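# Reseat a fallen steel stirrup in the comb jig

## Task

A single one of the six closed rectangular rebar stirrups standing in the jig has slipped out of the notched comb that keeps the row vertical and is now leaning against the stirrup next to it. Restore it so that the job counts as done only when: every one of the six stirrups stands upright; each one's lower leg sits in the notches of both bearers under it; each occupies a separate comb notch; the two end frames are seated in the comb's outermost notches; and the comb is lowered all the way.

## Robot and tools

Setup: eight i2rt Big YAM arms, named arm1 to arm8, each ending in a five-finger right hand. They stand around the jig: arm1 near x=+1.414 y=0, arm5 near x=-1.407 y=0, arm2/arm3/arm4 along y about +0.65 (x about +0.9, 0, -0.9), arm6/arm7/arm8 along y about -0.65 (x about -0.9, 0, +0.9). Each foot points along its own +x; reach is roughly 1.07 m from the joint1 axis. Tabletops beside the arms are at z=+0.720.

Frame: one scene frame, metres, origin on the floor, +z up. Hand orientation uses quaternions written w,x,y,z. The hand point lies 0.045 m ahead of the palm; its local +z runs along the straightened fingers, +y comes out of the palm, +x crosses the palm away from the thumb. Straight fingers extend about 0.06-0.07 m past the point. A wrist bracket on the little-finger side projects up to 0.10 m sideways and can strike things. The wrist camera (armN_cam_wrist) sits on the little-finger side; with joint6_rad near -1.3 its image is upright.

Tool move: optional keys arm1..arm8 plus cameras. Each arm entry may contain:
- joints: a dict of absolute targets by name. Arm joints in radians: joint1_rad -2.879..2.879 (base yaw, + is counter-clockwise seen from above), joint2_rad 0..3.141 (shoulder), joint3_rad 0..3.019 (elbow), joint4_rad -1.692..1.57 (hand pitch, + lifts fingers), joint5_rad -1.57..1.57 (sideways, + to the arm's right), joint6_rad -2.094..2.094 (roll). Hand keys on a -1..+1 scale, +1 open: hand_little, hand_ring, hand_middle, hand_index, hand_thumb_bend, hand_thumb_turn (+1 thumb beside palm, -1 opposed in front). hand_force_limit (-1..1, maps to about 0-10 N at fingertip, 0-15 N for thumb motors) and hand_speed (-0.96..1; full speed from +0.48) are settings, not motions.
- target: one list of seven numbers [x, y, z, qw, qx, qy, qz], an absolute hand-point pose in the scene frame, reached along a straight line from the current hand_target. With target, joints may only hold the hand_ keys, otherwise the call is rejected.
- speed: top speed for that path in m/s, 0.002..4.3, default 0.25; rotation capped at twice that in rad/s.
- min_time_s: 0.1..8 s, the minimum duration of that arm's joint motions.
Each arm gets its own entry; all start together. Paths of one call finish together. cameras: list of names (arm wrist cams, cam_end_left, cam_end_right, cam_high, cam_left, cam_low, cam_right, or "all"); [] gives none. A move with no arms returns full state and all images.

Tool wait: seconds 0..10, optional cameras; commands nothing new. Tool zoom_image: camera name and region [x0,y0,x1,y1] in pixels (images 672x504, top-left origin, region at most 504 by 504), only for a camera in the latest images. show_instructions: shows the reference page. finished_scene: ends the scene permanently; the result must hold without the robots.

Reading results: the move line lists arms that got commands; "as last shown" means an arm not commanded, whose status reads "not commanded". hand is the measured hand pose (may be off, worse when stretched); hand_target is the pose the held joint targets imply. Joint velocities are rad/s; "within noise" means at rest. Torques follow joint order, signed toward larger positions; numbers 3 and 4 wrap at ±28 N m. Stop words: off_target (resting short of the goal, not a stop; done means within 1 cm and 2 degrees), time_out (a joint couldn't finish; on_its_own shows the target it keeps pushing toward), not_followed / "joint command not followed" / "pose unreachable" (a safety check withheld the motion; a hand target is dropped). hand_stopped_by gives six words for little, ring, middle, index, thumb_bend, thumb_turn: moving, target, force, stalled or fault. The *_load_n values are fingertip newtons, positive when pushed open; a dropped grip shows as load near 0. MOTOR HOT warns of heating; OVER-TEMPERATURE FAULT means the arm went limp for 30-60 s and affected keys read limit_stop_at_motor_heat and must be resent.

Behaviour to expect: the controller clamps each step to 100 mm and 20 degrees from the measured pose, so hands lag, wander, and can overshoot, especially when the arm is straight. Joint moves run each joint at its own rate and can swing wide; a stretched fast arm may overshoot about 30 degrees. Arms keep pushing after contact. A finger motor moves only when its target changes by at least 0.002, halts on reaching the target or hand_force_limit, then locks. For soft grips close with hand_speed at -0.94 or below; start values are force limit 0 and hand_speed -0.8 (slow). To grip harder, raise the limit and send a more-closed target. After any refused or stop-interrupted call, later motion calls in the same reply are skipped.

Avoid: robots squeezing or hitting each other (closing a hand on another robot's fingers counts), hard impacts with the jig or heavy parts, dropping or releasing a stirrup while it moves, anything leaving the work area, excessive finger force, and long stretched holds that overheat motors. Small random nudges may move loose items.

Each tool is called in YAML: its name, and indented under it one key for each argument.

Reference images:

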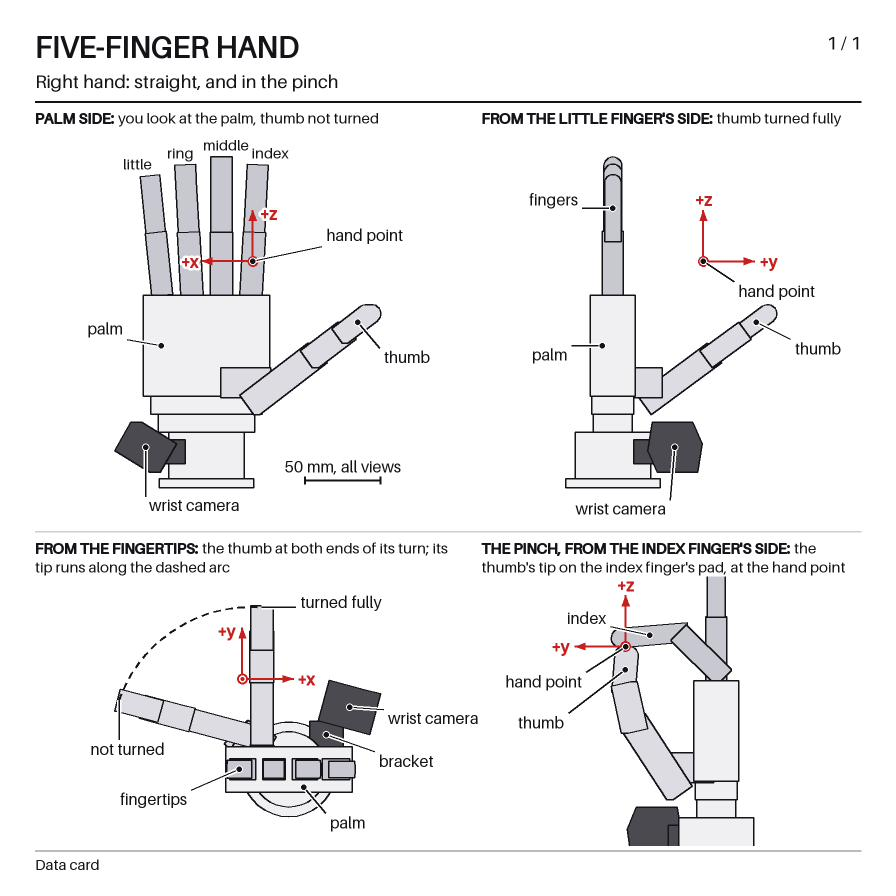

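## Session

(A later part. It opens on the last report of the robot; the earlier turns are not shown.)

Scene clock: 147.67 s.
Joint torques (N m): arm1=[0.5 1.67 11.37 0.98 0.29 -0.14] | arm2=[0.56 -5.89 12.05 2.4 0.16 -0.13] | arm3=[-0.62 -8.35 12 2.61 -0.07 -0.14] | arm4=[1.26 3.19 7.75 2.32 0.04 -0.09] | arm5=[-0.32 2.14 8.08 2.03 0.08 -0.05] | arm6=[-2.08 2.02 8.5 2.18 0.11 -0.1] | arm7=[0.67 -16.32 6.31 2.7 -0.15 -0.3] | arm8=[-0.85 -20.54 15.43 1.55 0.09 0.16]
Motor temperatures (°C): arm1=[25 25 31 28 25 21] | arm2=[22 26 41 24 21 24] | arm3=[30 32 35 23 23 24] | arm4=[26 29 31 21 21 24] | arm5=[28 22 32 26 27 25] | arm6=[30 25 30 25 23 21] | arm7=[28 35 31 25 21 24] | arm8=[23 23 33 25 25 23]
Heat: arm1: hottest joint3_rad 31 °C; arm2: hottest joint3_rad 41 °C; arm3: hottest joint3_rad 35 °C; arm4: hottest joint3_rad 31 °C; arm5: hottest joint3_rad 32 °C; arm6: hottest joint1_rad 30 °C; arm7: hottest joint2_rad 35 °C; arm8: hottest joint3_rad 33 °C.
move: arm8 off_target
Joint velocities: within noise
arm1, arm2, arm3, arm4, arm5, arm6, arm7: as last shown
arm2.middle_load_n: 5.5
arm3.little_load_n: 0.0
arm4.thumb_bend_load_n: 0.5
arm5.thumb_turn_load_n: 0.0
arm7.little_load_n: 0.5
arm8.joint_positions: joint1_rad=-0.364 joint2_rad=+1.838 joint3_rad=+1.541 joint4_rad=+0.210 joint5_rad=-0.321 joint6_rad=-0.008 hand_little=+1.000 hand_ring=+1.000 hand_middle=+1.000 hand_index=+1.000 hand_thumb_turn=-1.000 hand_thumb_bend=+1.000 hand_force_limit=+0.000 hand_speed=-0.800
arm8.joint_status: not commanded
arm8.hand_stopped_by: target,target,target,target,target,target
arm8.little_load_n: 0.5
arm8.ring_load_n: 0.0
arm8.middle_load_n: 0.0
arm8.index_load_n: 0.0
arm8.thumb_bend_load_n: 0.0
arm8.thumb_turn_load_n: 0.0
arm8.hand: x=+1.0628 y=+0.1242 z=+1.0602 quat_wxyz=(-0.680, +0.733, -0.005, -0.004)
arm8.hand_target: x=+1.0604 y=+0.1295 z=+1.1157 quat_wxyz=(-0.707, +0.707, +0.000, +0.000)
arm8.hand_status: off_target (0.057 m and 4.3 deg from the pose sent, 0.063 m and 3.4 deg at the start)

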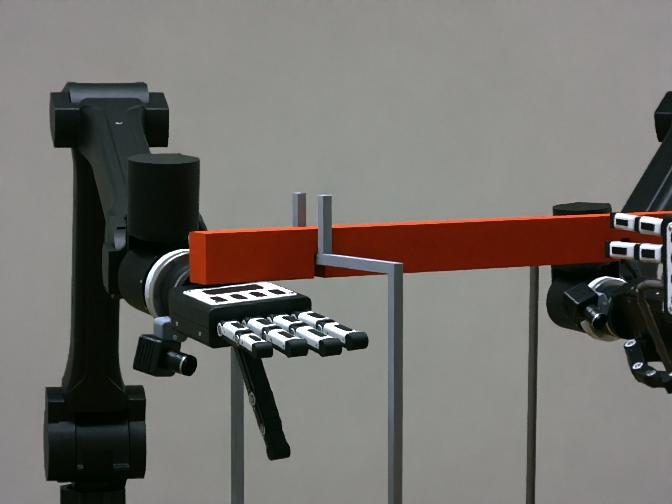

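move:
  arm8: {"target": [1.0612, 0.1330, 1.136, 0.7071, -0.7071, 0, 0], "speed": 0.04}
  cameras: ["cam_end_right"]

zoom_image:
  camera: "cam_end_right"
  region: [150, 170, 430, 380]

Scene clock: 148.80 s.
Joint torques (N m): arm1=[0.15 2.37 11.36 1.06 0.25 -0.13] | arm2=[0.56 -5.89 12.07 2.43 0.16 -0.13] | arm3=[-0.73 -8.47 12 2.63 -0.06 -0.14] | arm4=[1.26 3.14 7.79 2.33 0.05 -0.09] | arm5=[-0.44 1.73 8.18 1.94 0.06 -0.04] | arm6=[-2.08 2.14 8.47 2.22 0.11 -0.08] | arm7=[0.44 -16.38 6.22 2.67 -0.16 -0.28] | arm8=[-0.73 -21.95 16.65 1.73 0.07 0.15]
Motor temperatures (°C): arm1=[25 25 31 28 25 21] | arm2=[22 26 41 24 21 24] | arm3=[30 32 35 23 23 24] | arm4=[26 29 31 21 21 24] | arm5=[28 22 32 26 27 25] | arm6=[30 25 30 25 23 21] | arm7=[28 35 31 25 21 24] | arm8=[23 23 33 25 25 23]
Heat: arm1: hottest joint3_rad 31 °C; arm2: hottest joint3_rad 41 °C; arm3: hottest joint3_rad 35 °C; arm4: hottest joint3_rad 31 °C; arm5: hottest joint3_rad 32 °C; arm6: hottest joint1_rad 30 °C; arm7: hottest joint2_rad 35 °C; arm8: hottest joint3_rad 33 °C.
move: arm8 off_target
Joint velocities: within noise
arm1, arm2, arm3, arm4, arm5, arm6, arm7: as last shown
arm2.index_load_n: 3.5
arm3.index_load_n: 3.5
arm3.thumb_bend_load_n: 3.5
arm3.thumb_turn_load_n: 0.0
arm4.thumb_bend_load_n: 0.0
arm5.middle_load_n: 0.5
arm7.little_load_n: 0.0
arm7.middle_load_n: 4.0
arm8.joint_positions: joint1_rad=-0.364 joint2_rad=+1.836 joint3_rad=+1.556 joint4_rad=+0.158 joint5_rad=-0.321 joint6_rad=-0.008 hand_little=+1.000 hand_ring=+1.000 hand_middle=+1.000 hand_index=+1.000 hand_thumb_turn=-1.000 hand_thumb_bend=+1.000 hand_force_limit=+0.000 hand_speed=-0.800
arm8.joint_status: not commanded
arm8.hand_stopped_by: target,target,target,target,target,target
arm8.little_load_n: 0.0
arm8.ring_load_n: -0.5
arm8.middle_load_n: 0.0
arm8.index_load_n: 0.0
arm8.thumb_bend_load_n: 0.0
arm8.thumb_turn_load_n: 0.0
arm8.hand: x=+1.0623 y=+0.1225 z=+1.0582 quat_wxyz=(-0.668, +0.744, -0.009, -0.008)
arm8.hand_target: x=+1.0597 y=+0.1270 z=+1.1351 quat_wxyz=(-0.707, +0.707, +0.000, +0.000)
arm8.hand_status: off_target (0.079 m and 6.3 deg from the pose sent, 0.076 m and 4.3 deg at the start)

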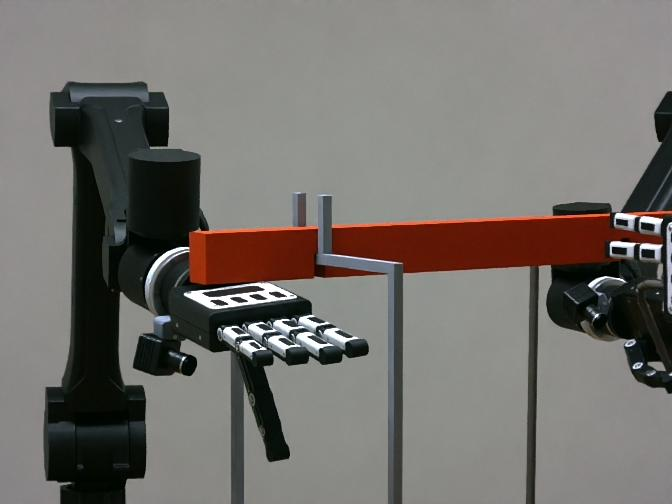

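Scaled by 1.800 from the camera's image (finer frame: 960x720).

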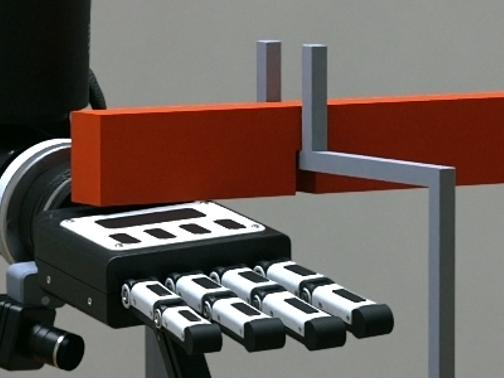

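move:
  arm8: {"target": [1.0612, 0.1330, 1.165, 0.7547, -0.6561, 0, 0], "speed": 0.05}
  cameras: ["cam_end_right"]

zoom_image:
  camera: "cam_end_right"
  region: [150, 170, 430, 380]

Scene clock: 151.40 s.
Joint torques (N m): arm1=[-0.38 1.44 11.43 1.11 0.26 -0.17] | arm2=[0.56 -5.95 12.07 2.41 0.16 -0.13] | arm3=[-0.73 -8.23 12.05 2.62 -0.06 -0.14] | arm4=[1.14 3.08 7.72 2.29 0.04 -0.1] | arm5=[-0.15 2.2 8.21 1.96 0.05 -0.06] | arm6=[-1.9 2.14 8.49 2.21 0.11 -0.08] | arm7=[0.56 -16.26 6.22 2.58 -0.15 -0.29] | arm8=[-1.14 -22.3 13.67 3.74 0.03 0.42]
Motor temperatures (°C): arm1=[25 25 31 28 25 21] | arm2=[22 26 42 24 21 24] | arm3=[30 32 35 23 23 24] | arm4=[26 29 31 21 21 24] | arm5=[28 22 32 26 27 25] | arm6=[30 25 30 25 23 21] | arm7=[28 35 31 25 21 24] | arm8=[23 24 33 25 25 23]
Heat: arm1: hottest joint3_rad 31 °C; arm2: hottest joint3_rad 42 °C; arm3: hottest joint3_rad 35 °C; arm4: hottest joint3_rad 31 °C; arm5: hottest joint3_rad 32 °C; arm6: hottest joint1_rad 30 °C; arm7: hottest joint2_rad 35 °C; arm8: hottest joint3_rad 33 °C.
move: arm8 off_target
Joint velocities: within noise
arm1.joint_positions: joint1_rad=+1.205 joint2_rad=+0.811 joint3_rad=+1.849 joint4_rad=-1.695 joint5_rad=+0.766 joint6_rad=-0.578 hand_little=+1.000 hand_ring=-1.000 hand_middle=-1.000 hand_index=-1.000 hand_thumb_turn=-1.000 hand_thumb_bend=+1.000 hand_force_limit=+0.000 hand_speed=+0.000
arm1.joint_status: not commanded
arm1.hand_stopped_by: fault,target,target,target,target,target
arm1.little_load_n: 0.0
arm1.ring_load_n: 0.0
arm1.middle_load_n: 0.0
arm1.index_load_n: 0.0
arm1.thumb_bend_load_n: 0.0
arm1.thumb_turn_load_n: 0.5
arm1.hand: x=+1.2367 y=-0.0669 z=+1.3277 quat_wxyz=(+0.484, -0.075, -0.845, +0.214)
arm1.hand_target: x=+1.2381 y=-0.0594 z=+1.3389 quat_wxyz=(+0.488, -0.080, -0.841, +0.221)
arm1.hand_status: not commanded
arm2, arm7: as last shown
arm2.joint_positions: joint1_rad=-0.446 joint2_rad=+1.066 joint3_rad=+0.900 joint4_rad=+0.108 joint5_rad=-0.423 joint6_rad=-1.573 hand_little=+1.000 hand_ring=+1.000 hand_middle=-0.064 hand_index=-0.075 hand_thumb_turn=-1.000 hand_thumb_bend=-0.080 hand_force_limit=-0.100 hand_speed=-0.920
arm2.middle_load_n: 4.5
arm2.index_load_n: 2.5
arm2.hand: x=+0.7019 y=+0.1484 z=+1.1147 quat_wxyz=(+0.484, +0.504, -0.516, +0.496)
arm2.hand_target: x=+0.7005 y=+0.1432 z=+1.1418 quat_wxyz=(+0.500, +0.500, -0.500, +0.500)
arm3.joint_positions: joint1_rad=+0.469 joint2_rad=+1.223 joint3_rad=+0.876 joint4_rad=+0.306 joint5_rad=+0.441 joint6_rad=-1.567 hand_little=+1.000 hand_ring=+1.000 hand_middle=+1.000 hand_index=-0.103 hand_thumb_turn=-1.000 hand_thumb_bend=-0.008 hand_force_limit=-0.600 hand_speed=-0.900
arm3.joint_status: not commanded
arm3.hand_stopped_by: target,target,target,force,force,target
arm3.little_load_n: 0.0
arm3.ring_load_n: 0.0
arm3.middle_load_n: 0.0
arm3.index_load_n: 4.0
arm3.thumb_bend_load_n: 3.0
arm3.thumb_turn_load_n: 0.5
arm3.hand: x=+0.1079 y=+0.1127 z=+1.0984 quat_wxyz=(+0.490, +0.516, -0.504, +0.489)
arm3.hand_target: x=+0.1028 y=+0.1069 z=+1.1179 quat_wxyz=(+0.500, +0.500, -0.500, +0.500)
arm3.hand_status: not commanded
arm4.joint_positions: joint1_rad=+0.384 joint2_rad=+0.552 joint3_rad=+1.350 joint4_rad=-1.286 joint5_rad=+0.102 joint6_rad=-0.981 hand_little=+1.000 hand_ring=+1.000 hand_middle=+1.000 hand_index=+1.000 hand_thumb_turn=+1.000 hand_thumb_bend=+1.000 hand_force_limit=+0.000 hand_speed=-0.800
arm4.joint_status: not commanded
arm4.hand_stopped_by: target,target,target,target,target,target
arm4.little_load_n: 0.0
arm4.ring_load_n: -0.5
arm4.middle_load_n: 0.0
arm4.index_load_n: 0.0
arm4.thumb_bend_load_n: 0.0
arm4.thumb_turn_load_n: 0.0
arm4.hand: x=-0.8792 y=+0.4314 z=+1.2836 quat_wxyz=(+0.195, +0.515, -0.683, +0.479)
arm4.hand_target: x=-0.8796 y=+0.4322 z=+1.2924 quat_wxyz=(+0.197, +0.511, -0.679, +0.488)
arm4.hand_status: not commanded
arm5.joint_positions: joint1_rad=+0.098 joint2_rad=+0.650 joint3_rad=+1.435 joint4_rad=-1.275 joint5_rad=+0.139 joint6_rad=-1.336 hand_little=+1.000 hand_ring=+1.000 hand_middle=+1.000 hand_index=+1.000 hand_thumb_turn=+1.000 hand_thumb_bend=+1.000 hand_force_limit=+0.000 hand_speed=-0.800
arm5.joint_status: not commanded
arm5.hand_stopped_by: target,target,target,target,target,target
arm5.little_load_n: 0.0
arm5.ring_load_n: 0.0
arm5.middle_load_n: 0.0
arm5.index_load_n: 0.0
arm5.thumb_bend_load_n: 0.0
arm5.thumb_turn_load_n: 0.0
arm5.hand: x=-1.1677 y=-0.0576 z=+1.2974 quat_wxyz=(-0.025, +0.847, -0.095, +0.522)
arm5.hand_target: x=-1.1690 y=-0.0577 z=+1.3064 quat_wxyz=(-0.027, +0.842, -0.095, +0.531)
arm5.hand_status: not commanded
arm6.joint_positions: joint1_rad=-0.123 joint2_rad=+0.630 joint3_rad=+1.447 joint4_rad=-1.200 joint5_rad=+0.216 joint6_rad=-1.427 hand_little=+1.000 hand_ring=+1.000 hand_middle=+1.000 hand_index=+1.000 hand_thumb_turn=+1.000 hand_thumb_bend=+1.000 hand_force_limit=+0.000 hand_speed=-0.800
arm6.joint_status: not commanded
arm6.hand_stopped_by: target,target,target,target,target,target
arm6.little_load_n: 0.0
arm6.ring_load_n: 0.0
arm6.middle_load_n: 0.0
arm6.index_load_n: 0.0
arm6.thumb_bend_load_n: 0.0
arm6.thumb_turn_load_n: 0.0
arm6.hand: x=-0.7750 y=-0.4274 z=+1.2815 quat_wxyz=(-0.330, +0.693, +0.455, +0.451)
arm6.hand_target: x=-0.7752 y=-0.4293 z=+1.2898 quat_wxyz=(-0.337, +0.690, +0.451, +0.456)
arm6.hand_status: not commanded
arm8.joint_positions: joint1_rad=-0.364 joint2_rad=+1.835 joint3_rad=+1.556 joint4_rad=+0.278 joint5_rad=-0.321 joint6_rad=+0.012 hand_little=+1.000 hand_ring=+1.000 hand_middle=+1.000 hand_index=+1.000 hand_thumb_turn=-1.000 hand_thumb_bend=+1.000 hand_force_limit=+0.000 hand_speed=-0.800
arm8.joint_status: not commanded
arm8.hand_stopped_by: target,target,target,target,target,target
arm8.little_load_n: 0.0
arm8.ring_load_n: -0.5
arm8.middle_load_n: 0.0
arm8.index_load_n: 0.0
arm8.thumb_bend_load_n: 0.0
arm8.thumb_turn_load_n: 0.0
arm8.hand: x=+1.0637 y=+0.1307 z=+1.0888 quat_wxyz=(-0.710, +0.705, -0.002, -0.001)
arm8.hand_target: x=+1.0599 y=+0.1281 z=+1.1637 quat_wxyz=(-0.754, +0.657, +0.001, -0.001)
arm8.hand_status: off_target (0.076 m and 7.6 deg from the pose sent, 0.107 m and 14.2 deg at the start)

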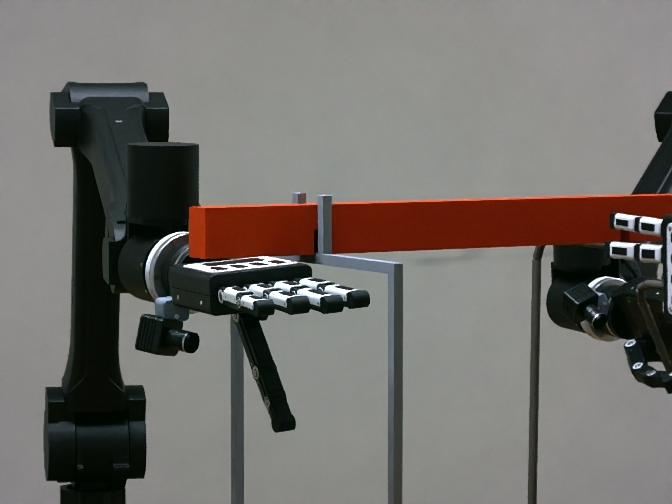

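Scaled by 1.800 from the camera's image (finer frame: 960x720).

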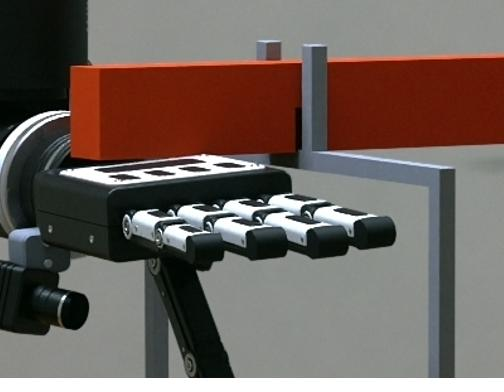

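move:
  arm8: {"target": [1.0612, 0.1300, 1.180, 0.7547, -0.6561, 0, 0], "speed": 0.03}
  cameras: ["cam_end_right", "cam_left", "cam_right", "cam_end_left", "cam_high"]

zoom_image:
  camera: "cam_right"
  region: [90, 140, 420, 370]

zoom_image:
  camera: "cam_left"
  region: [120, 150, 460, 250]

Scene clock: 152.87 s.
Joint torques (N m): arm1=[-0.03 2.26 11.17 1.09 0.24 -0.13] | arm2=[0.62 -5.95 12.07 2.41 0.16 -0.13] | arm3=[-0.73 -8.53 11.97 2.61 -0.07 -0.14] | arm4=[1.14 3.19 7.77 2.33 0.04 -0.09] | arm5=[-0.03 2.26 8.17 2.13 0.06 -0.04] | arm6=[-2.08 2.08 8.53 2.18 0.11 -0.09] | arm7=[0.44 -16.38 6.27 2.67 -0.17 -0.31] | arm8=[-1.26 -23.88 15.01 2.52 -0.03 0.42]
Motor temperatures (°C): arm1=[25 25 31 28 25 21] | arm2=[22 26 42 24 21 24] | arm3=[30 32 35 23 23 24] | arm4=[26 29 31 21 21 24] | arm5=[28 22 32 26 27 25] | arm6=[30 25 30 25 23 21] | arm7=[28 35 31 25 21 24] | arm8=[23 24 33 25 25 23]
Heat: arm1: hottest joint3_rad 31 °C; arm2: hottest joint3_rad 42 °C; arm3: hottest joint3_rad 35 °C; arm4: hottest joint3_rad 31 °C; arm5: hottest joint3_rad 32 °C; arm6: hottest joint1_rad 30 °C; arm7: hottest joint2_rad 35 °C; arm8: hottest joint3_rad 33 °C.
move: arm8 off_target
Joint velocities: within noise
arm1, arm2, arm3, arm4, arm5, arm6, arm7: as last shown
arm2.index_load_n: 3.0
arm3.thumb_bend_load_n: 3.5
arm4.ring_load_n: 0.0
arm7.middle_load_n: 4.5
arm8.joint_positions: joint1_rad=-0.364 joint2_rad=+1.835 joint3_rad=+1.556 joint4_rad=+0.279 joint5_rad=-0.321 joint6_rad=+0.013 hand_little=+1.000 hand_ring=+1.000 hand_middle=+1.000 hand_index=+1.000 hand_thumb_turn=-1.000 hand_thumb_bend=+1.000 hand_force_limit=+0.000 hand_speed=-0.800
arm8.joint_status: not commanded
arm8.hand_stopped_by: target,target,target,target,target,target
arm8.little_load_n: 0.0
arm8.ring_load_n: 0.0
arm8.middle_load_n: 0.0
arm8.index_load_n: 0.0
arm8.thumb_bend_load_n: 0.0
arm8.thumb_turn_load_n: 0.0
arm8.hand: x=+1.0636 y=+0.1308 z=+1.0892 quat_wxyz=(-0.710, +0.704, -0.003, -0.002)
arm8.hand_target: x=+1.0596 y=+0.1244 z=+1.1781 quat_wxyz=(-0.755, +0.656, +0.001, -0.001)
arm8.hand_status: off_target (0.091 m and 7.5 deg from the pose sent, 0.091 m and 7.6 deg at the start)
pictures: cam_end_left, cam_end_right, cam_high, cam_left, cam_right

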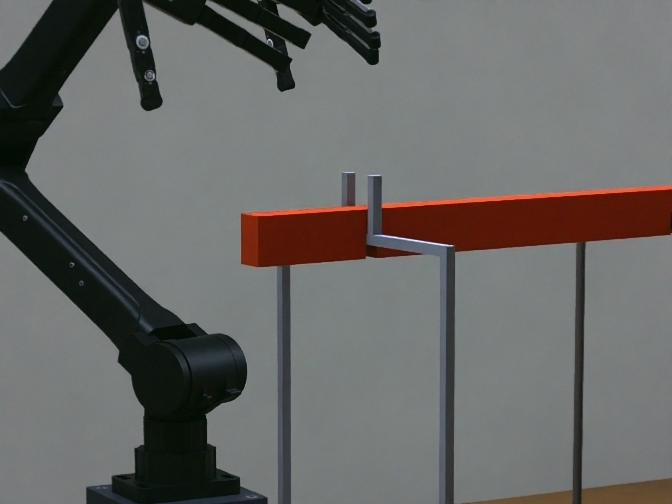

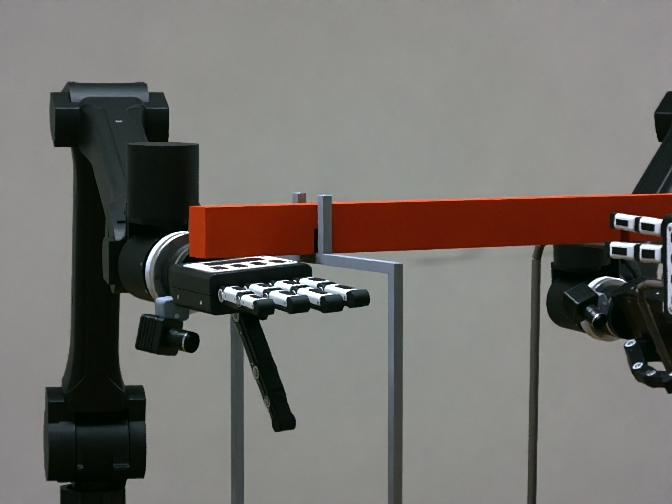

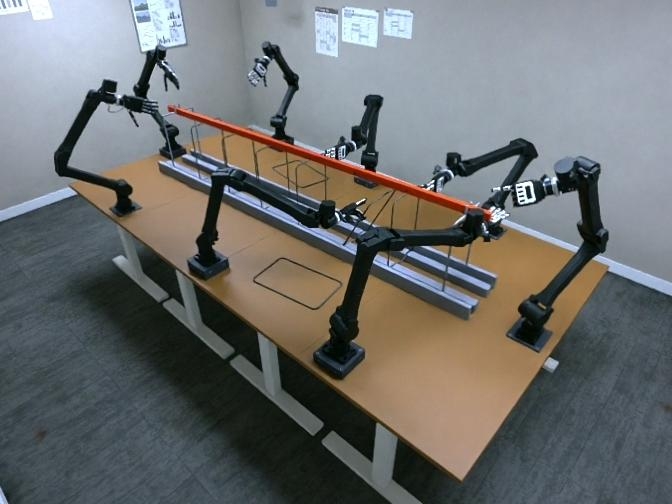

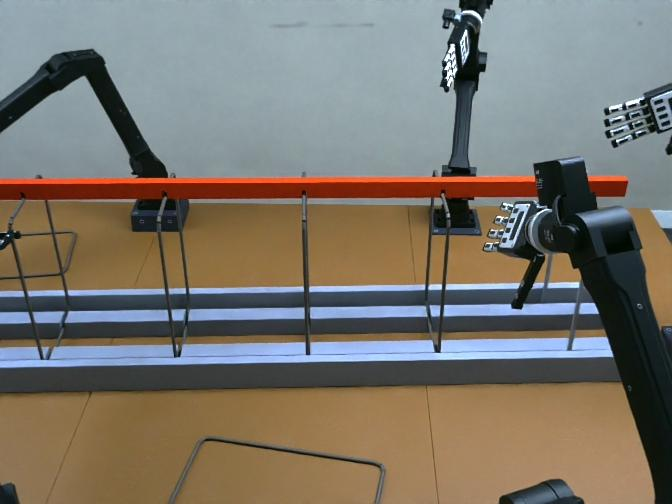

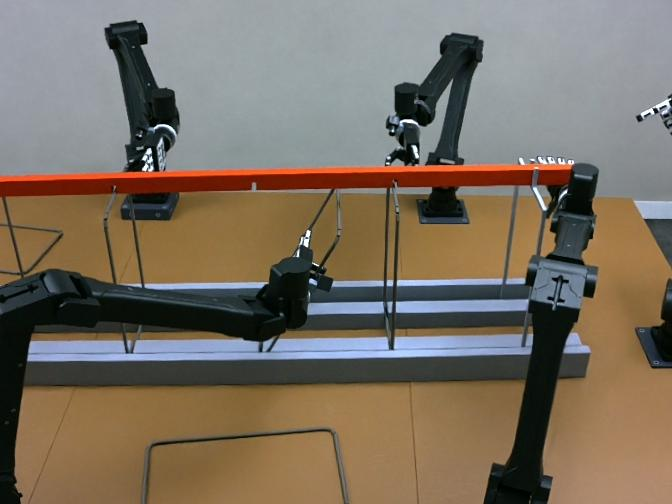

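Scaled by 1.527 from the camera's image (finer frame: 960x720).

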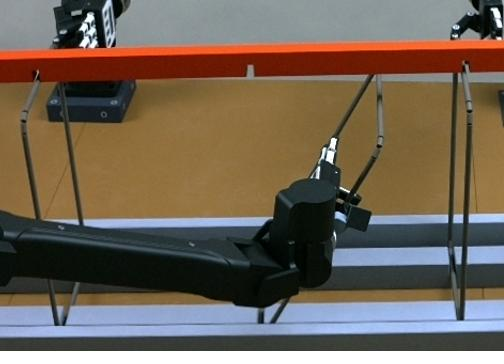

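Scaled by 1.482 from the camera's image (finer frame: 960x720).

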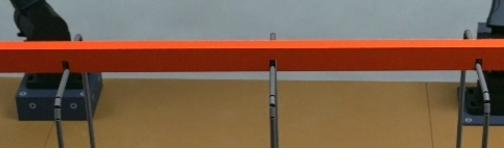

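move:
  arm8: {"target": [1.0612, 0.1330, 1.200, 0.7547, -0.6561, 0, 0], "speed": 0.03}
  cameras: ["cam_end_right", "cam_right"]

zoom_image:
  camera: "cam_right"
  region: [90, 140, 420, 370]

Scene clock: 154.30 s.
Joint torques (N m): arm1=[-0.26 2.49 11.43 1.1 0.27 -0.22] | arm2=[0.62 -5.95 12.07 2.41 0.16 -0.13] | arm3=[-0.67 -8.47 12.05 2.58 -0.05 -0.14] | arm4=[1.14 3.08 7.75 2.3 0.05 -0.09] | arm5=[-0.03 1.96 8.23 1.89 0.11 -0.07] | arm6=[-2.02 2.02 8.49 2.21 0.11 -0.09] | arm7=[0.62 -16.26 6.32 2.62 -0.16 -0.3] | arm8=[-1.14 -23.71 16.59 2.02 0.02 0.37]
Motor temperatures (°C): arm1=[25 25 31 28 25 21] | arm2=[22 26 42 24 21 24] | arm3=[30 32 35 23 23 24] | arm4=[26 29 31 21 21 24] | arm5=[28 22 32 26 27 25] | arm6=[30 25 30 25 23 21] | arm7=[28 35 31 25 21 24] | arm8=[23 24 33 25 25 23]
Heat: arm1: hottest joint3_rad 31 °C; arm2: hottest joint3_rad 42 °C; arm3: hottest joint3_rad 35 °C; arm4: hottest joint3_rad 31 °C; arm5: hottest joint3_rad 32 °C; arm6: hottest joint1_rad 30 °C; arm7: hottest joint2_rad 35 °C; arm8: hottest joint3_rad 33 °C.
move: arm8 off_target
Joint velocities: within noise
arm1, arm3, arm4, arm5, arm6, arm7: as last shown
arm2.joint_positions: joint1_rad=-0.446 joint2_rad=+1.066 joint3_rad=+0.900 joint4_rad=+0.108 joint5_rad=-0.423 joint6_rad=-1.573 hand_little=+1.000 hand_ring=+1.000 hand_middle=-0.064 hand_index=-0.075 hand_thumb_turn=-1.000 hand_thumb_bend=-0.080 hand_force_limit=-0.100 hand_speed=-0.920
arm2.joint_status: not commanded
arm2.hand_stopped_by: target,target,force,force,target,target
arm2.little_load_n: 0.0
arm2.ring_load_n: 0.0
arm2.middle_load_n: 4.5
arm2.index_load_n: 3.0
arm2.thumb_bend_load_n: 0.5
arm2.thumb_turn_load_n: 0.0
arm2.hand: x=+0.7019 y=+0.1484 z=+1.1147 quat_wxyz=(+0.484, +0.504, -0.516, +0.496)
arm2.hand_target: x=+0.7005 y=+0.1432 z=+1.1418 quat_wxyz=(+0.500, +0.500, -0.500, +0.500)
arm2.hand_status: not commanded
arm6.thumb_turn_load_n: 0.5
arm7.middle_load_n: 4.0
arm8.joint_positions: joint1_rad=-0.364 joint2_rad=+1.835 joint3_rad=+1.556 joint4_rad=+0.273 joint5_rad=-0.321 joint6_rad=+0.018 hand_little=+1.000 hand_ring=+1.000 hand_middle=+1.000 hand_index=+1.000 hand_thumb_turn=-1.000 hand_thumb_bend=+1.000 hand_force_limit=+0.000 hand_speed=-0.800
arm8.joint_status: not commanded
arm8.hand_stopped_by: target,target,target,target,target,target
arm8.little_load_n: 0.0
arm8.ring_load_n: 0.0
arm8.middle_load_n: 0.0
arm8.index_load_n: 0.0
arm8.thumb_bend_load_n: 0.0
arm8.thumb_turn_load_n: 0.0
arm8.hand: x=+1.0633 y=+0.1304 z=+1.0877 quat_wxyz=(-0.708, +0.706, -0.005, -0.004)
arm8.hand_target: x=+1.0593 y=+0.1251 z=+1.1856 quat_wxyz=(-0.755, +0.656, +0.001, -0.001)
arm8.hand_status: off_target (0.112 m and 7.9 deg from the pose sent, 0.111 m and 7.5 deg at the start; pose on its path clipped on 27 of 38 steps)

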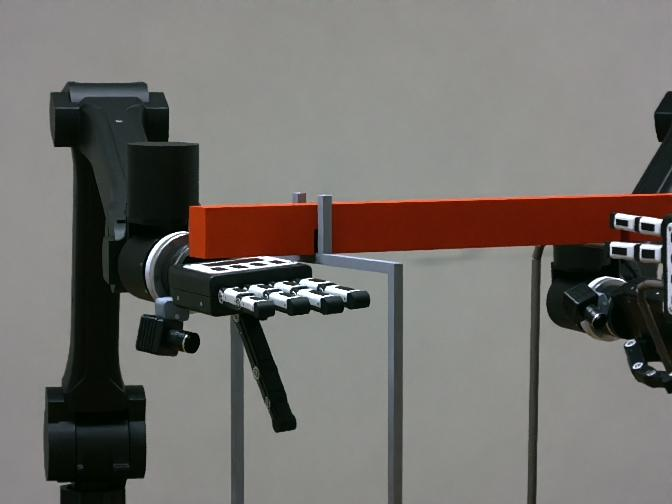

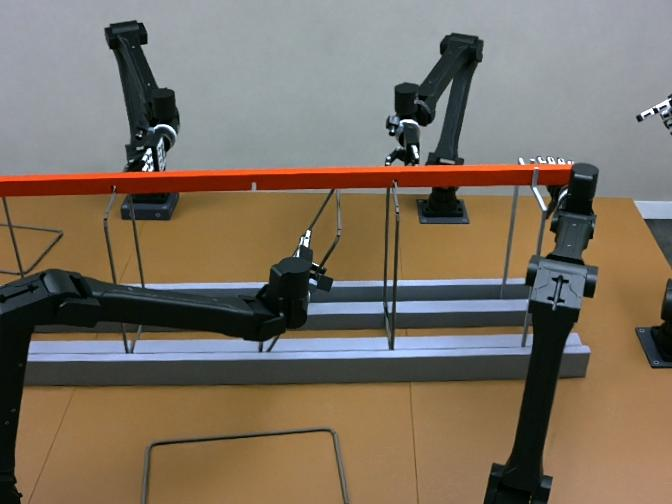

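Scaled by 1.527 from the camera's image (finer frame: 960x720).

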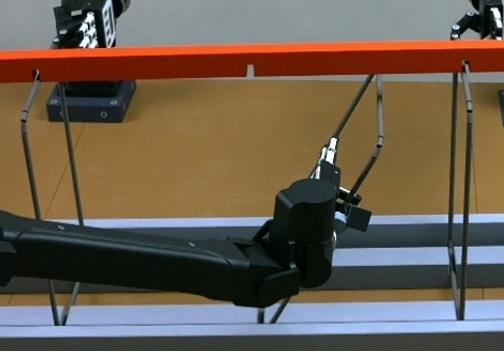

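move:
  arm8: {"target": [1.0600, 0.1290, 1.200, 0.7547, -0.6561, 0, 0], "speed": 0.7}
  cameras: ["cam_end_right"]

Scene clock: 155.93 s.
Joint torques (N m): arm1=[-0.67 2.37 11.36 1.02 0.21 -0.1] | arm2=[0.62 -5.95 12.07 2.41 0.16 -0.13] | arm3=[-0.79 -8.29 12 2.59 -0.05 -0.15] | arm4=[1.2 3.08 7.77 2.32 0.04 -0.09] | arm5=[-0.03 1.9 8.17 1.99 0.08 -0.09] | arm6=[-1.96 2.02 8.5 2.18 0.12 -0.08] | arm7=[0.67 -16.38 6.26 2.66 -0.17 -0.31] | arm8=[-0.97 -24.35 15.8 2.1 0 0.38]
Motor temperatures (°C): arm1=[25 25 31 28 25 21] | arm2=[22 26 42 24 21 24] | arm3=[30 32 35 23 23 24] | arm4=[26 29 31 21 21 24] | arm5=[28 22 32 26 27 25] | arm6=[30 25 30 25 23 21] | arm7=[28 35 31 25 21 24] | arm8=[23 24 33 25 25 23]
Heat: arm1: hottest joint3_rad 31 °C; arm2: hottest joint3_rad 42 °C; arm3: hottest joint3_rad 35 °C; arm4: hottest joint3_rad 31 °C; arm5: hottest joint3_rad 32 °C; arm6: hottest joint1_rad 30 °C; arm7: hottest joint2_rad 35 °C; arm8: hottest joint3_rad 33 °C.
move: arm8 off_target
Joint velocities: within noise
arm1, arm2, arm3, arm4, arm5, arm6: as last shown
arm3.thumb_bend_load_n: 3.0
arm6.thumb_turn_load_n: 0.0
arm7.joint_positions: joint1_rad=-1.018 joint2_rad=+1.894 joint3_rad=+1.437 joint4_rad=+0.416 joint5_rad=-0.995 joint6_rad=-1.128 hand_little=+1.000 hand_ring=+1.000 hand_middle=-0.106 hand_index=-0.104 hand_thumb_turn=-1.000 hand_thumb_bend=-0.099 hand_force_limit=+0.100 hand_speed=-0.920
arm7.joint_status: not commanded
arm7.hand_stopped_by: target,target,force,force,target,target
arm7.little_load_n: 0.0
arm7.ring_load_n: 0.0
arm7.middle_load_n: 4.5
arm7.index_load_n: 6.0
arm7.thumb_bend_load_n: 3.0
arm7.thumb_turn_load_n: 0.5
arm7.hand: x=+0.5585 y=-0.1146 z=+1.0130 quat_wxyz=(-0.596, +0.611, +0.373, +0.363)
arm7.hand_target: x=+0.5568 y=-0.1170 z=+1.0407 quat_wxyz=(-0.593, +0.593, +0.385, +0.385)
arm7.hand_status: not commanded
arm8.joint_positions: joint1_rad=-0.364 joint2_rad=+1.834 joint3_rad=+1.556 joint4_rad=+0.273 joint5_rad=-0.321 joint6_rad=+0.018 hand_little=+1.000 hand_ring=+1.000 hand_middle=+1.000 hand_index=+1.000 hand_thumb_turn=-1.000 hand_thumb_bend=+1.000 hand_force_limit=+0.000 hand_speed=-0.800
arm8.joint_status: not commanded
arm8.hand_stopped_by: target,target,target,target,target,target
arm8.little_load_n: 0.0
arm8.ring_load_n: 0.0
arm8.middle_load_n: 0.0
arm8.index_load_n: 0.0
arm8.thumb_bend_load_n: 0.0
arm8.thumb_turn_load_n: 0.0
arm8.hand: x=+1.0632 y=+0.1303 z=+1.0883 quat_wxyz=(-0.708, +0.706, -0.005, -0.004)
arm8.hand_target: x=+1.0584 y=+0.1225 z=+1.1860 quat_wxyz=(-0.755, +0.656, +0.001, -0.001)
arm8.hand_status: off_target (0.112 m and 7.9 deg from the pose sent, 0.112 m and 7.9 deg at the start; pose on its path clipped on 22 of 26 steps)

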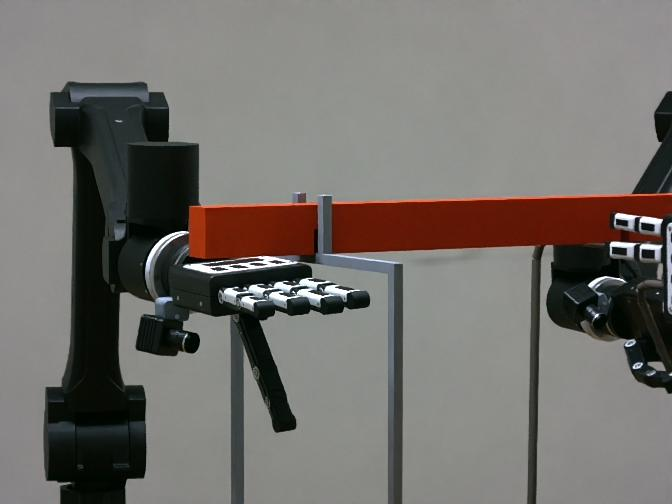

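move:
  arm8: {"joints": {"joint2_rad": 1.725, "joint3_rad": 1.65, "joint4_rad": 0.265}, "min_time_s": 1.0}
  cameras: ["cam_end_right"]

Scene clock: 160.60 s.
Joint torques (N m): arm1=[-0.67 2.61 11.41 1.16 0.2 -0.17] | arm2=[0.56 -5.95 12.07 2.41 0.16 -0.13] | arm3=[-0.79 -8.35 11.96 2.59 -0.04 -0.15] | arm4=[1.14 3.19 7.77 2.3 0.05 -0.09] | arm5=[-0.56 2.02 8.2 2.07 0.08 -0.06] | arm6=[-1.96 2.2 8.51 2.19 0.12 -0.08] | arm7=[0.26 -16.26 6.31 2.65 -0.15 -0.31] | arm8=[-1.26 -25.52 18.5 2.26 0 0.39]
Motor temperatures (°C): arm1=[25 25 31 28 25 21] | arm2=[22 26 42 24 21 24] | arm3=[30 32 36 23 23 24] | arm4=[26 29 31 21 21 24] | arm5=[28 22 32 26 27 25] | arm6=[30 25 30 25 23 21] | arm7=[28 35 31 25 21 24] | arm8=[23 25 34 25 25 23]
Heat: arm1: hottest joint3_rad 31 °C; arm2: hottest joint3_rad 42 °C; arm3: hottest joint3_rad 36 °C; arm4: hottest joint3_rad 31 °C; arm5: hottest joint3_rad 32 °C; arm6: hottest joint1_rad 30 °C; arm7: hottest joint2_rad 35 °C; arm8: hottest joint3_rad 34 °C.
move: arm8 time_out
Joint velocities: within noise
arm1, arm2, arm3, arm4, arm5, arm6, arm7: as last shown
arm2.middle_load_n: 4.0
arm3.index_load_n: 3.5
arm4.ring_load_n: -0.5
arm5.thumb_turn_load_n: 0.5
arm7.thumb_turn_load_n: 1.0
arm8.joint_positions: joint1_rad=-0.364 joint2_rad=+1.812 joint3_rad=+1.556 joint4_rad=+0.250 joint5_rad=-0.321 joint6_rad=+0.018 hand_little=+1.000 hand_ring=+1.000 hand_middle=+1.000 hand_index=+1.000 hand_thumb_turn=-1.000 hand_thumb_bend=+1.000 hand_force_limit=+0.000 hand_speed=-0.800
arm8.joint_status: joint3_rad time_out (moved +0.000 of +0.094); the others done
arm8.hand_stopped_by: target,target,target,target,target,target
arm8.little_load_n: 0.0
arm8.ring_load_n: 0.0
arm8.middle_load_n: 0.0
arm8.index_load_n: 0.0
arm8.thumb_bend_load_n: 0.0
arm8.thumb_turn_load_n: 0.0
arm8.on_its_own: joint3_rad reads +1.556 and still pushes toward +1.650 since a time_out
arm8.hand: x=+1.0614 y=+0.1249 z=+1.0999 quat_wxyz=(-0.708, +0.706, -0.005, -0.004)
arm8.hand_target: x=+1.0546 y=+0.1118 z=+1.2307 quat_wxyz=(-0.770, +0.637, +0.007, +0.005)
arm8.hand_status: not commanded

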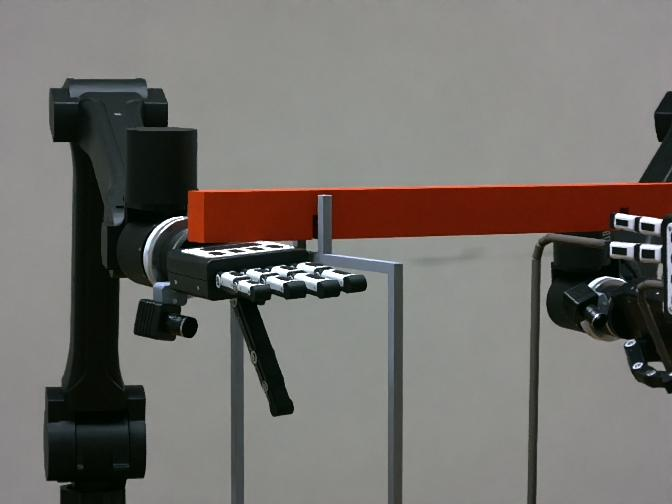

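move:
  cameras: ["cam_right", "cam_left", "arm2_cam_wrist", "arm7_cam_wrist", "arm3_cam_wrist", "cam_high"]

zoom_image:
  camera: "cam_right"
  region: [90, 140, 340, 260]

zoom_image:
  camera: "cam_right"
  region: [340, 140, 590, 260]

zoom_image:
  camera: "arm2_cam_wrist"
  region: [310, 70, 670, 330]

Scene clock: 160.93 s.
Joint torques (N m): arm1=[-0.85 2.32 11.47 1.05 0.22 -0.15] | arm2=[0.56 -5.95 12.07 2.41 0.16 -0.13] | arm3=[-0.73 -8.29 11.95 2.55 -0.06 -0.12] | arm4=[1.26 3.19 7.76 2.3 0.05 -0.09] | arm5=[-0.03 2.67 8.08 2.06 0.08 -0.08] | arm6=[-2.02 2.14 8.51 2.22 0.12 -0.08] | arm7=[0.32 -16.21 6.35 2.61 -0.15 -0.28] | arm8=[-1.26 -25.76 18.51 2.33 0 0.38]
Motor temperatures (°C): arm1=[25 25 31 28 25 21] | arm2=[22 26 42 24 21 24] | arm3=[30 32 36 23 23 24] | arm4=[26 29 31 21 21 24] | arm5=[28 22 32 26 27 25] | arm6=[30 25 30 25 23 21] | arm7=[28 35 31 25 21 24] | arm8=[23 25 34 25 25 23]
Heat: arm1: hottest joint3_rad 31 °C; arm2: hottest joint3_rad 42 °C; arm3: hottest joint3_rad 36 °C; arm4: hottest joint3_rad 31 °C; arm5: hottest joint3_rad 32 °C; arm6: hottest joint1_rad 30 °C; arm7: hottest joint2_rad 35 °C; arm8: hottest joint3_rad 34 °C.
Joint velocities: within noise
arm1.joint_positions: joint1_rad=+1.205 joint2_rad=+0.811 joint3_rad=+1.849 joint4_rad=-1.695 joint5_rad=+0.766 joint6_rad=-0.578 hand_little=+1.000 hand_ring=-1.000 hand_middle=-1.000 hand_index=-1.000 hand_thumb_turn=-1.000 hand_thumb_bend=+1.000 hand_force_limit=+0.000 hand_speed=+0.000
arm1.joint_status: not commanded
arm1.hand_stopped_by: fault,target,target,target,target,target
arm1.little_load_n: 0.0
arm1.ring_load_n: 0.0
arm1.middle_load_n: 0.5
arm1.index_load_n: 0.0
arm1.thumb_bend_load_n: 0.0
arm1.thumb_turn_load_n: 0.0
arm1.hand: x=+1.2367 y=-0.0669 z=+1.3277 quat_wxyz=(+0.484, -0.075, -0.845, +0.214) (m; scene frame)
arm1.hand_target: x=+1.2381 y=-0.0594 z=+1.3389 quat_wxyz=(+0.488, -0.080, -0.841, +0.221) (m; scene frame)
arm1.hand_status: not commanded
arm2.joint_positions: joint1_rad=-0.446 joint2_rad=+1.066 joint3_rad=+0.900 joint4_rad=+0.108 joint5_rad=-0.423 joint6_rad=-1.573 hand_little=+1.000 hand_ring=+1.000 hand_middle=-0.064 hand_index=-0.075 hand_thumb_turn=-1.000 hand_thumb_bend=-0.080 hand_force_limit=-0.100 hand_speed=-0.920
arm2.joint_status: not commanded
arm2.hand_stopped_by: target,target,force,force,target,target
arm2.little_load_n: 0.0
arm2.ring_load_n: 0.0
arm2.middle_load_n: 4.5
arm2.index_load_n: 2.5
arm2.thumb_bend_load_n: 0.5
arm2.thumb_turn_load_n: 0.0
arm2.hand: x=+0.7019 y=+0.1484 z=+1.1147 quat_wxyz=(+0.484, +0.504, -0.516, +0.496) (m; scene frame)
arm2.hand_target: x=+0.7005 y=+0.1432 z=+1.1418 quat_wxyz=(+0.500, +0.500, -0.500, +0.500) (m; scene frame)
arm2.hand_status: not commanded
arm3.joint_positions: joint1_rad=+0.469 joint2_rad=+1.223 joint3_rad=+0.876 joint4_rad=+0.306 joint5_rad=+0.441 joint6_rad=-1.567 hand_little=+1.000 hand_ring=+1.000 hand_middle=+1.000 hand_index=-0.103 hand_thumb_turn=-1.000 hand_thumb_bend=-0.008 hand_force_limit=-0.600 hand_speed=-0.900
arm3.joint_status: not commanded
arm3.hand_stopped_by: target,target,target,force,force,target
arm3.little_load_n: 0.0
arm3.ring_load_n: 0.0
arm3.middle_load_n: 0.0
arm3.index_load_n: 4.0
arm3.thumb_bend_load_n: 3.0
arm3.thumb_turn_load_n: 0.0
arm3.hand: x=+0.1079 y=+0.1127 z=+1.0984 quat_wxyz=(+0.490, +0.516, -0.504, +0.489) (m; scene frame)
arm3.hand_target: x=+0.1028 y=+0.1069 z=+1.1179 quat_wxyz=(+0.500, +0.500, -0.500, +0.500) (m; scene frame)
arm3.hand_status: not commanded
arm4.joint_positions: joint1_rad=+0.384 joint2_rad=+0.552 joint3_rad=+1.350 joint4_rad=-1.286 joint5_rad=+0.102 joint6_rad=-0.981 hand_little=+1.000 hand_ring=+1.000 hand_middle=+1.000 hand_index=+1.000 hand_thumb_turn=+1.000 hand_thumb_bend=+1.000 hand_force_limit=+0.000 hand_speed=-0.800
arm4.joint_status: not commanded
arm4.hand_stopped_by: target,target,target,target,target,target
arm4.little_load_n: 0.0
arm4.ring_load_n: 0.0
arm4.middle_load_n: 0.0
arm4.index_load_n: 0.0
arm4.thumb_bend_load_n: 0.0
arm4.thumb_turn_load_n: 0.0
arm4.hand: x=-0.8792 y=+0.4314 z=+1.2836 quat_wxyz=(+0.195, +0.515, -0.683, +0.479) (m; scene frame)
arm4.hand_target: x=-0.8796 y=+0.4322 z=+1.2924 quat_wxyz=(+0.197, +0.511, -0.679, +0.488) (m; scene frame)
arm4.hand_status: not commanded
arm5.joint_positions: joint1_rad=+0.098 joint2_rad=+0.650 joint3_rad=+1.435 joint4_rad=-1.275 joint5_rad=+0.139 joint6_rad=-1.336 hand_little=+1.000 hand_ring=+1.000 hand_middle=+1.000 hand_index=+1.000 hand_thumb_turn=+1.000 hand_thumb_bend=+1.000 hand_force_limit=+0.000 hand_speed=-0.800
arm5.joint_status: not commanded
arm5.hand_stopped_by: target,target,target,target,target,target
arm5.little_load_n: 0.0
arm5.ring_load_n: 0.0
arm5.middle_load_n: 0.0
arm5.index_load_n: 0.0
arm5.thumb_bend_load_n: 0.0
arm5.thumb_turn_load_n: 0.0
arm5.hand: x=-1.1677 y=-0.0576 z=+1.2974 quat_wxyz=(-0.025, +0.847, -0.095, +0.522) (m; scene frame)
arm5.hand_target: x=-1.1690 y=-0.0577 z=+1.3064 quat_wxyz=(-0.027, +0.842, -0.095, +0.531) (m; scene frame)
arm5.hand_status: not commanded
arm6.joint_positions: joint1_rad=-0.123 joint2_rad=+0.630 joint3_rad=+1.447 joint4_rad=-1.200 joint5_rad=+0.216 joint6_rad=-1.427 hand_little=+1.000 hand_ring=+1.000 hand_middle=+1.000 hand_index=+1.000 hand_thumb_turn=+1.000 hand_thumb_bend=+1.000 hand_force_limit=+0.000 hand_speed=-0.800
arm6.joint_status: not commanded
arm6.hand_stopped_by: target,target,target,target,target,target
arm6.little_load_n: 0.0
arm6.ring_load_n: 0.0
arm6.middle_load_n: 0.0
arm6.index_load_n: 0.0
arm6.thumb_bend_load_n: 0.0
arm6.thumb_turn_load_n: 0.0
arm6.hand: x=-0.7750 y=-0.4274 z=+1.2815 quat_wxyz=(-0.330, +0.693, +0.455, +0.451) (m; scene frame)
arm6.hand_target: x=-0.7752 y=-0.4293 z=+1.2898 quat_wxyz=(-0.337, +0.690, +0.451, +0.456) (m; scene frame)
arm6.hand_status: not commanded
arm7.joint_positions: joint1_rad=-1.018 joint2_rad=+1.894 joint3_rad=+1.437 joint4_rad=+0.416 joint5_rad=-0.995 joint6_rad=-1.128 hand_little=+1.000 hand_ring=+1.000 hand_middle=-0.106 hand_index=-0.104 hand_thumb_turn=-1.000 hand_thumb_bend=-0.099 hand_force_limit=+0.100 hand_speed=-0.920
arm7.joint_status: not commanded
arm7.hand_stopped_by: target,target,force,force,target,target
arm7.little_load_n: 0.0
arm7.ring_load_n: 0.0
arm7.middle_load_n: 4.5
arm7.index_load_n: 6.0
arm7.thumb_bend_load_n: 3.0
arm7.thumb_turn_load_n: 0.5
arm7.hand: x=+0.5585 y=-0.1146 z=+1.0130 quat_wxyz=(-0.596, +0.611, +0.373, +0.363) (m; scene frame)
arm7.hand_target: x=+0.5568 y=-0.1170 z=+1.0407 quat_wxyz=(-0.593, +0.593, +0.385, +0.385) (m; scene frame)
arm7.hand_status: not commanded
arm8.joint_positions: joint1_rad=-0.364 joint2_rad=+1.812 joint3_rad=+1.556 joint4_rad=+0.250 joint5_rad=-0.321 joint6_rad=+0.018 hand_little=+1.000 hand_ring=+1.000 hand_middle=+1.000 hand_index=+1.000 hand_thumb_turn=-1.000 hand_thumb_bend=+1.000 hand_force_limit=+0.000 hand_speed=-0.800
arm8.joint_status: joint3_rad time_out (moved +0.000 of +0.094); the others done
arm8.hand_stopped_by: target,target,target,target,target,target
arm8.little_load_n: 0.0
arm8.ring_load_n: 0.0
arm8.middle_load_n: 0.0
arm8.index_load_n: 0.0
arm8.thumb_bend_load_n: 0.0
arm8.thumb_turn_load_n: 0.0
arm8.on_its_own: joint3_rad reads +1.556 and still pushes toward +1.650 since a time_out
arm8.hand: x=+1.0614 y=+0.1249 z=+1.0999 quat_wxyz=(-0.708, +0.706, -0.005, -0.004) (m; scene frame)
arm8.hand_target: x=+1.0546 y=+0.1118 z=+1.2307 quat_wxyz=(-0.770, +0.637, +0.007, +0.005) (m; scene frame)
arm8.hand_status: not commanded
pictures: arm2_cam_wrist, arm3_cam_wrist, arm7_cam_wrist, cam_high, cam_left, cam_right

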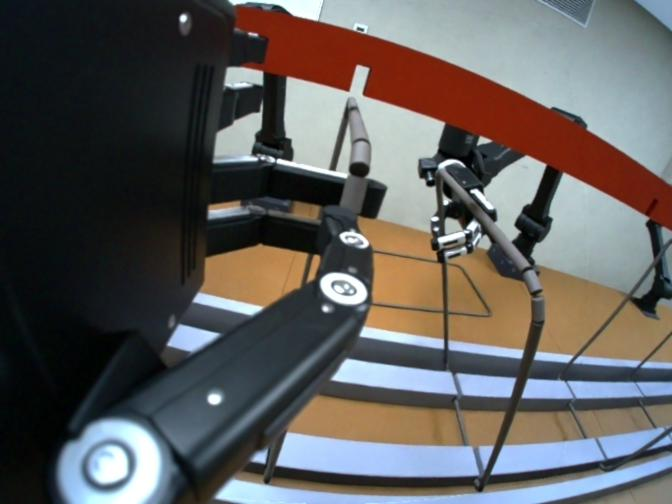

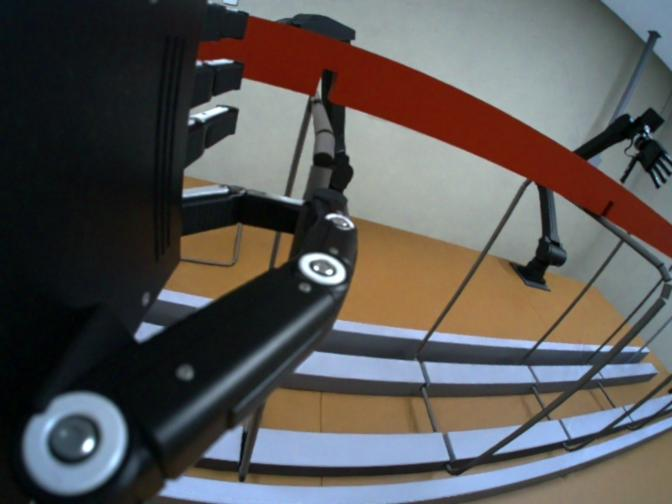

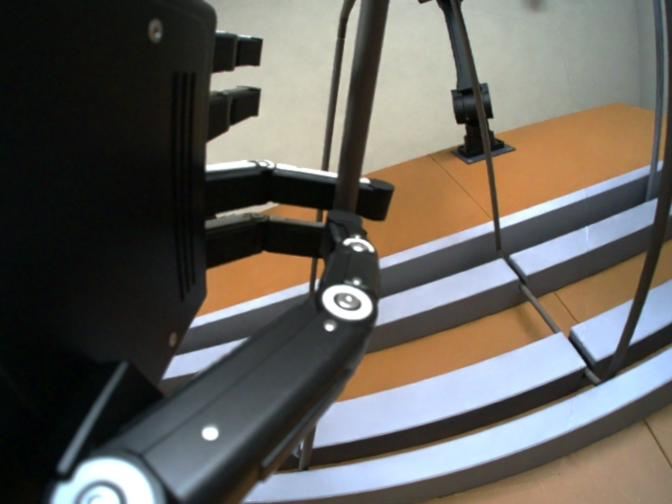

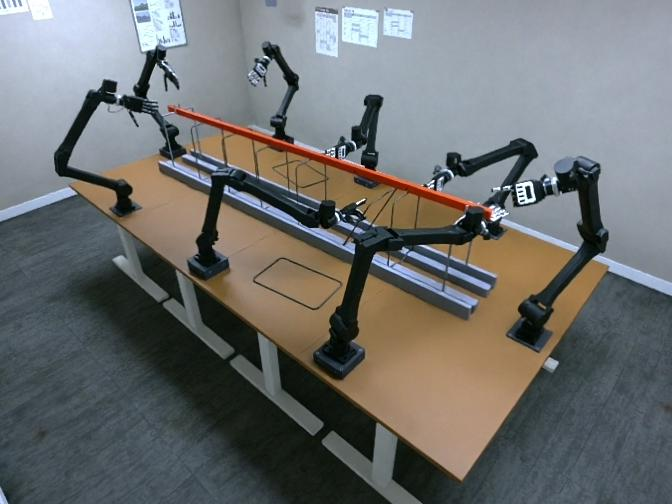

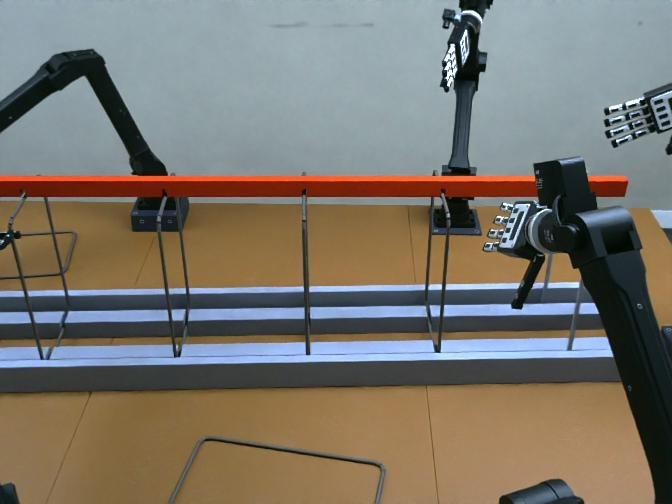

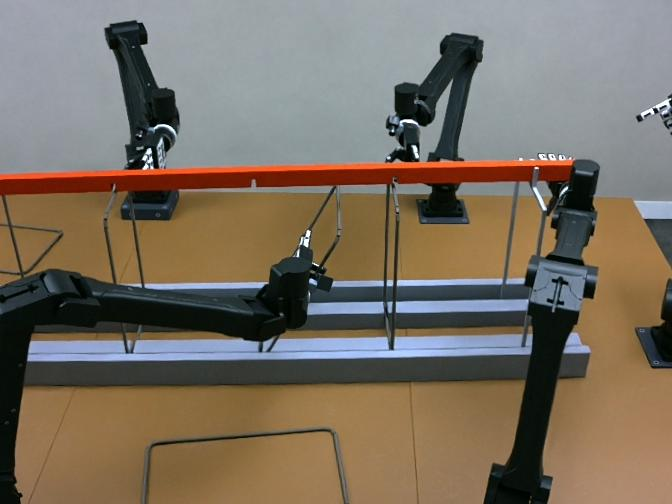

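Scaled by 2.016 from the camera's image (finer frame: 960x720).

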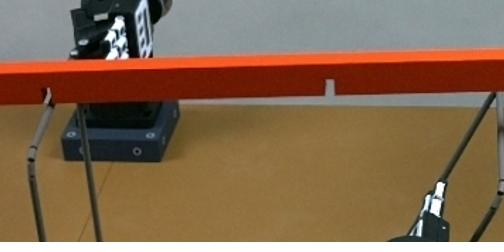

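Scaled by 2.016 from the camera's image (finer frame: 960x720).

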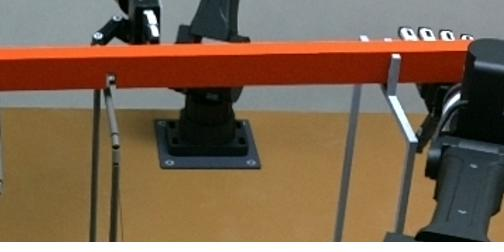

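Scaled by 1.400 from the camera's image (finer frame: 960x720).

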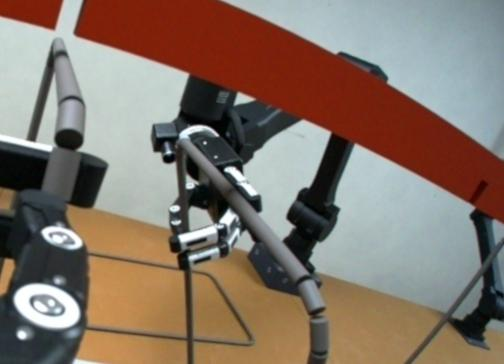

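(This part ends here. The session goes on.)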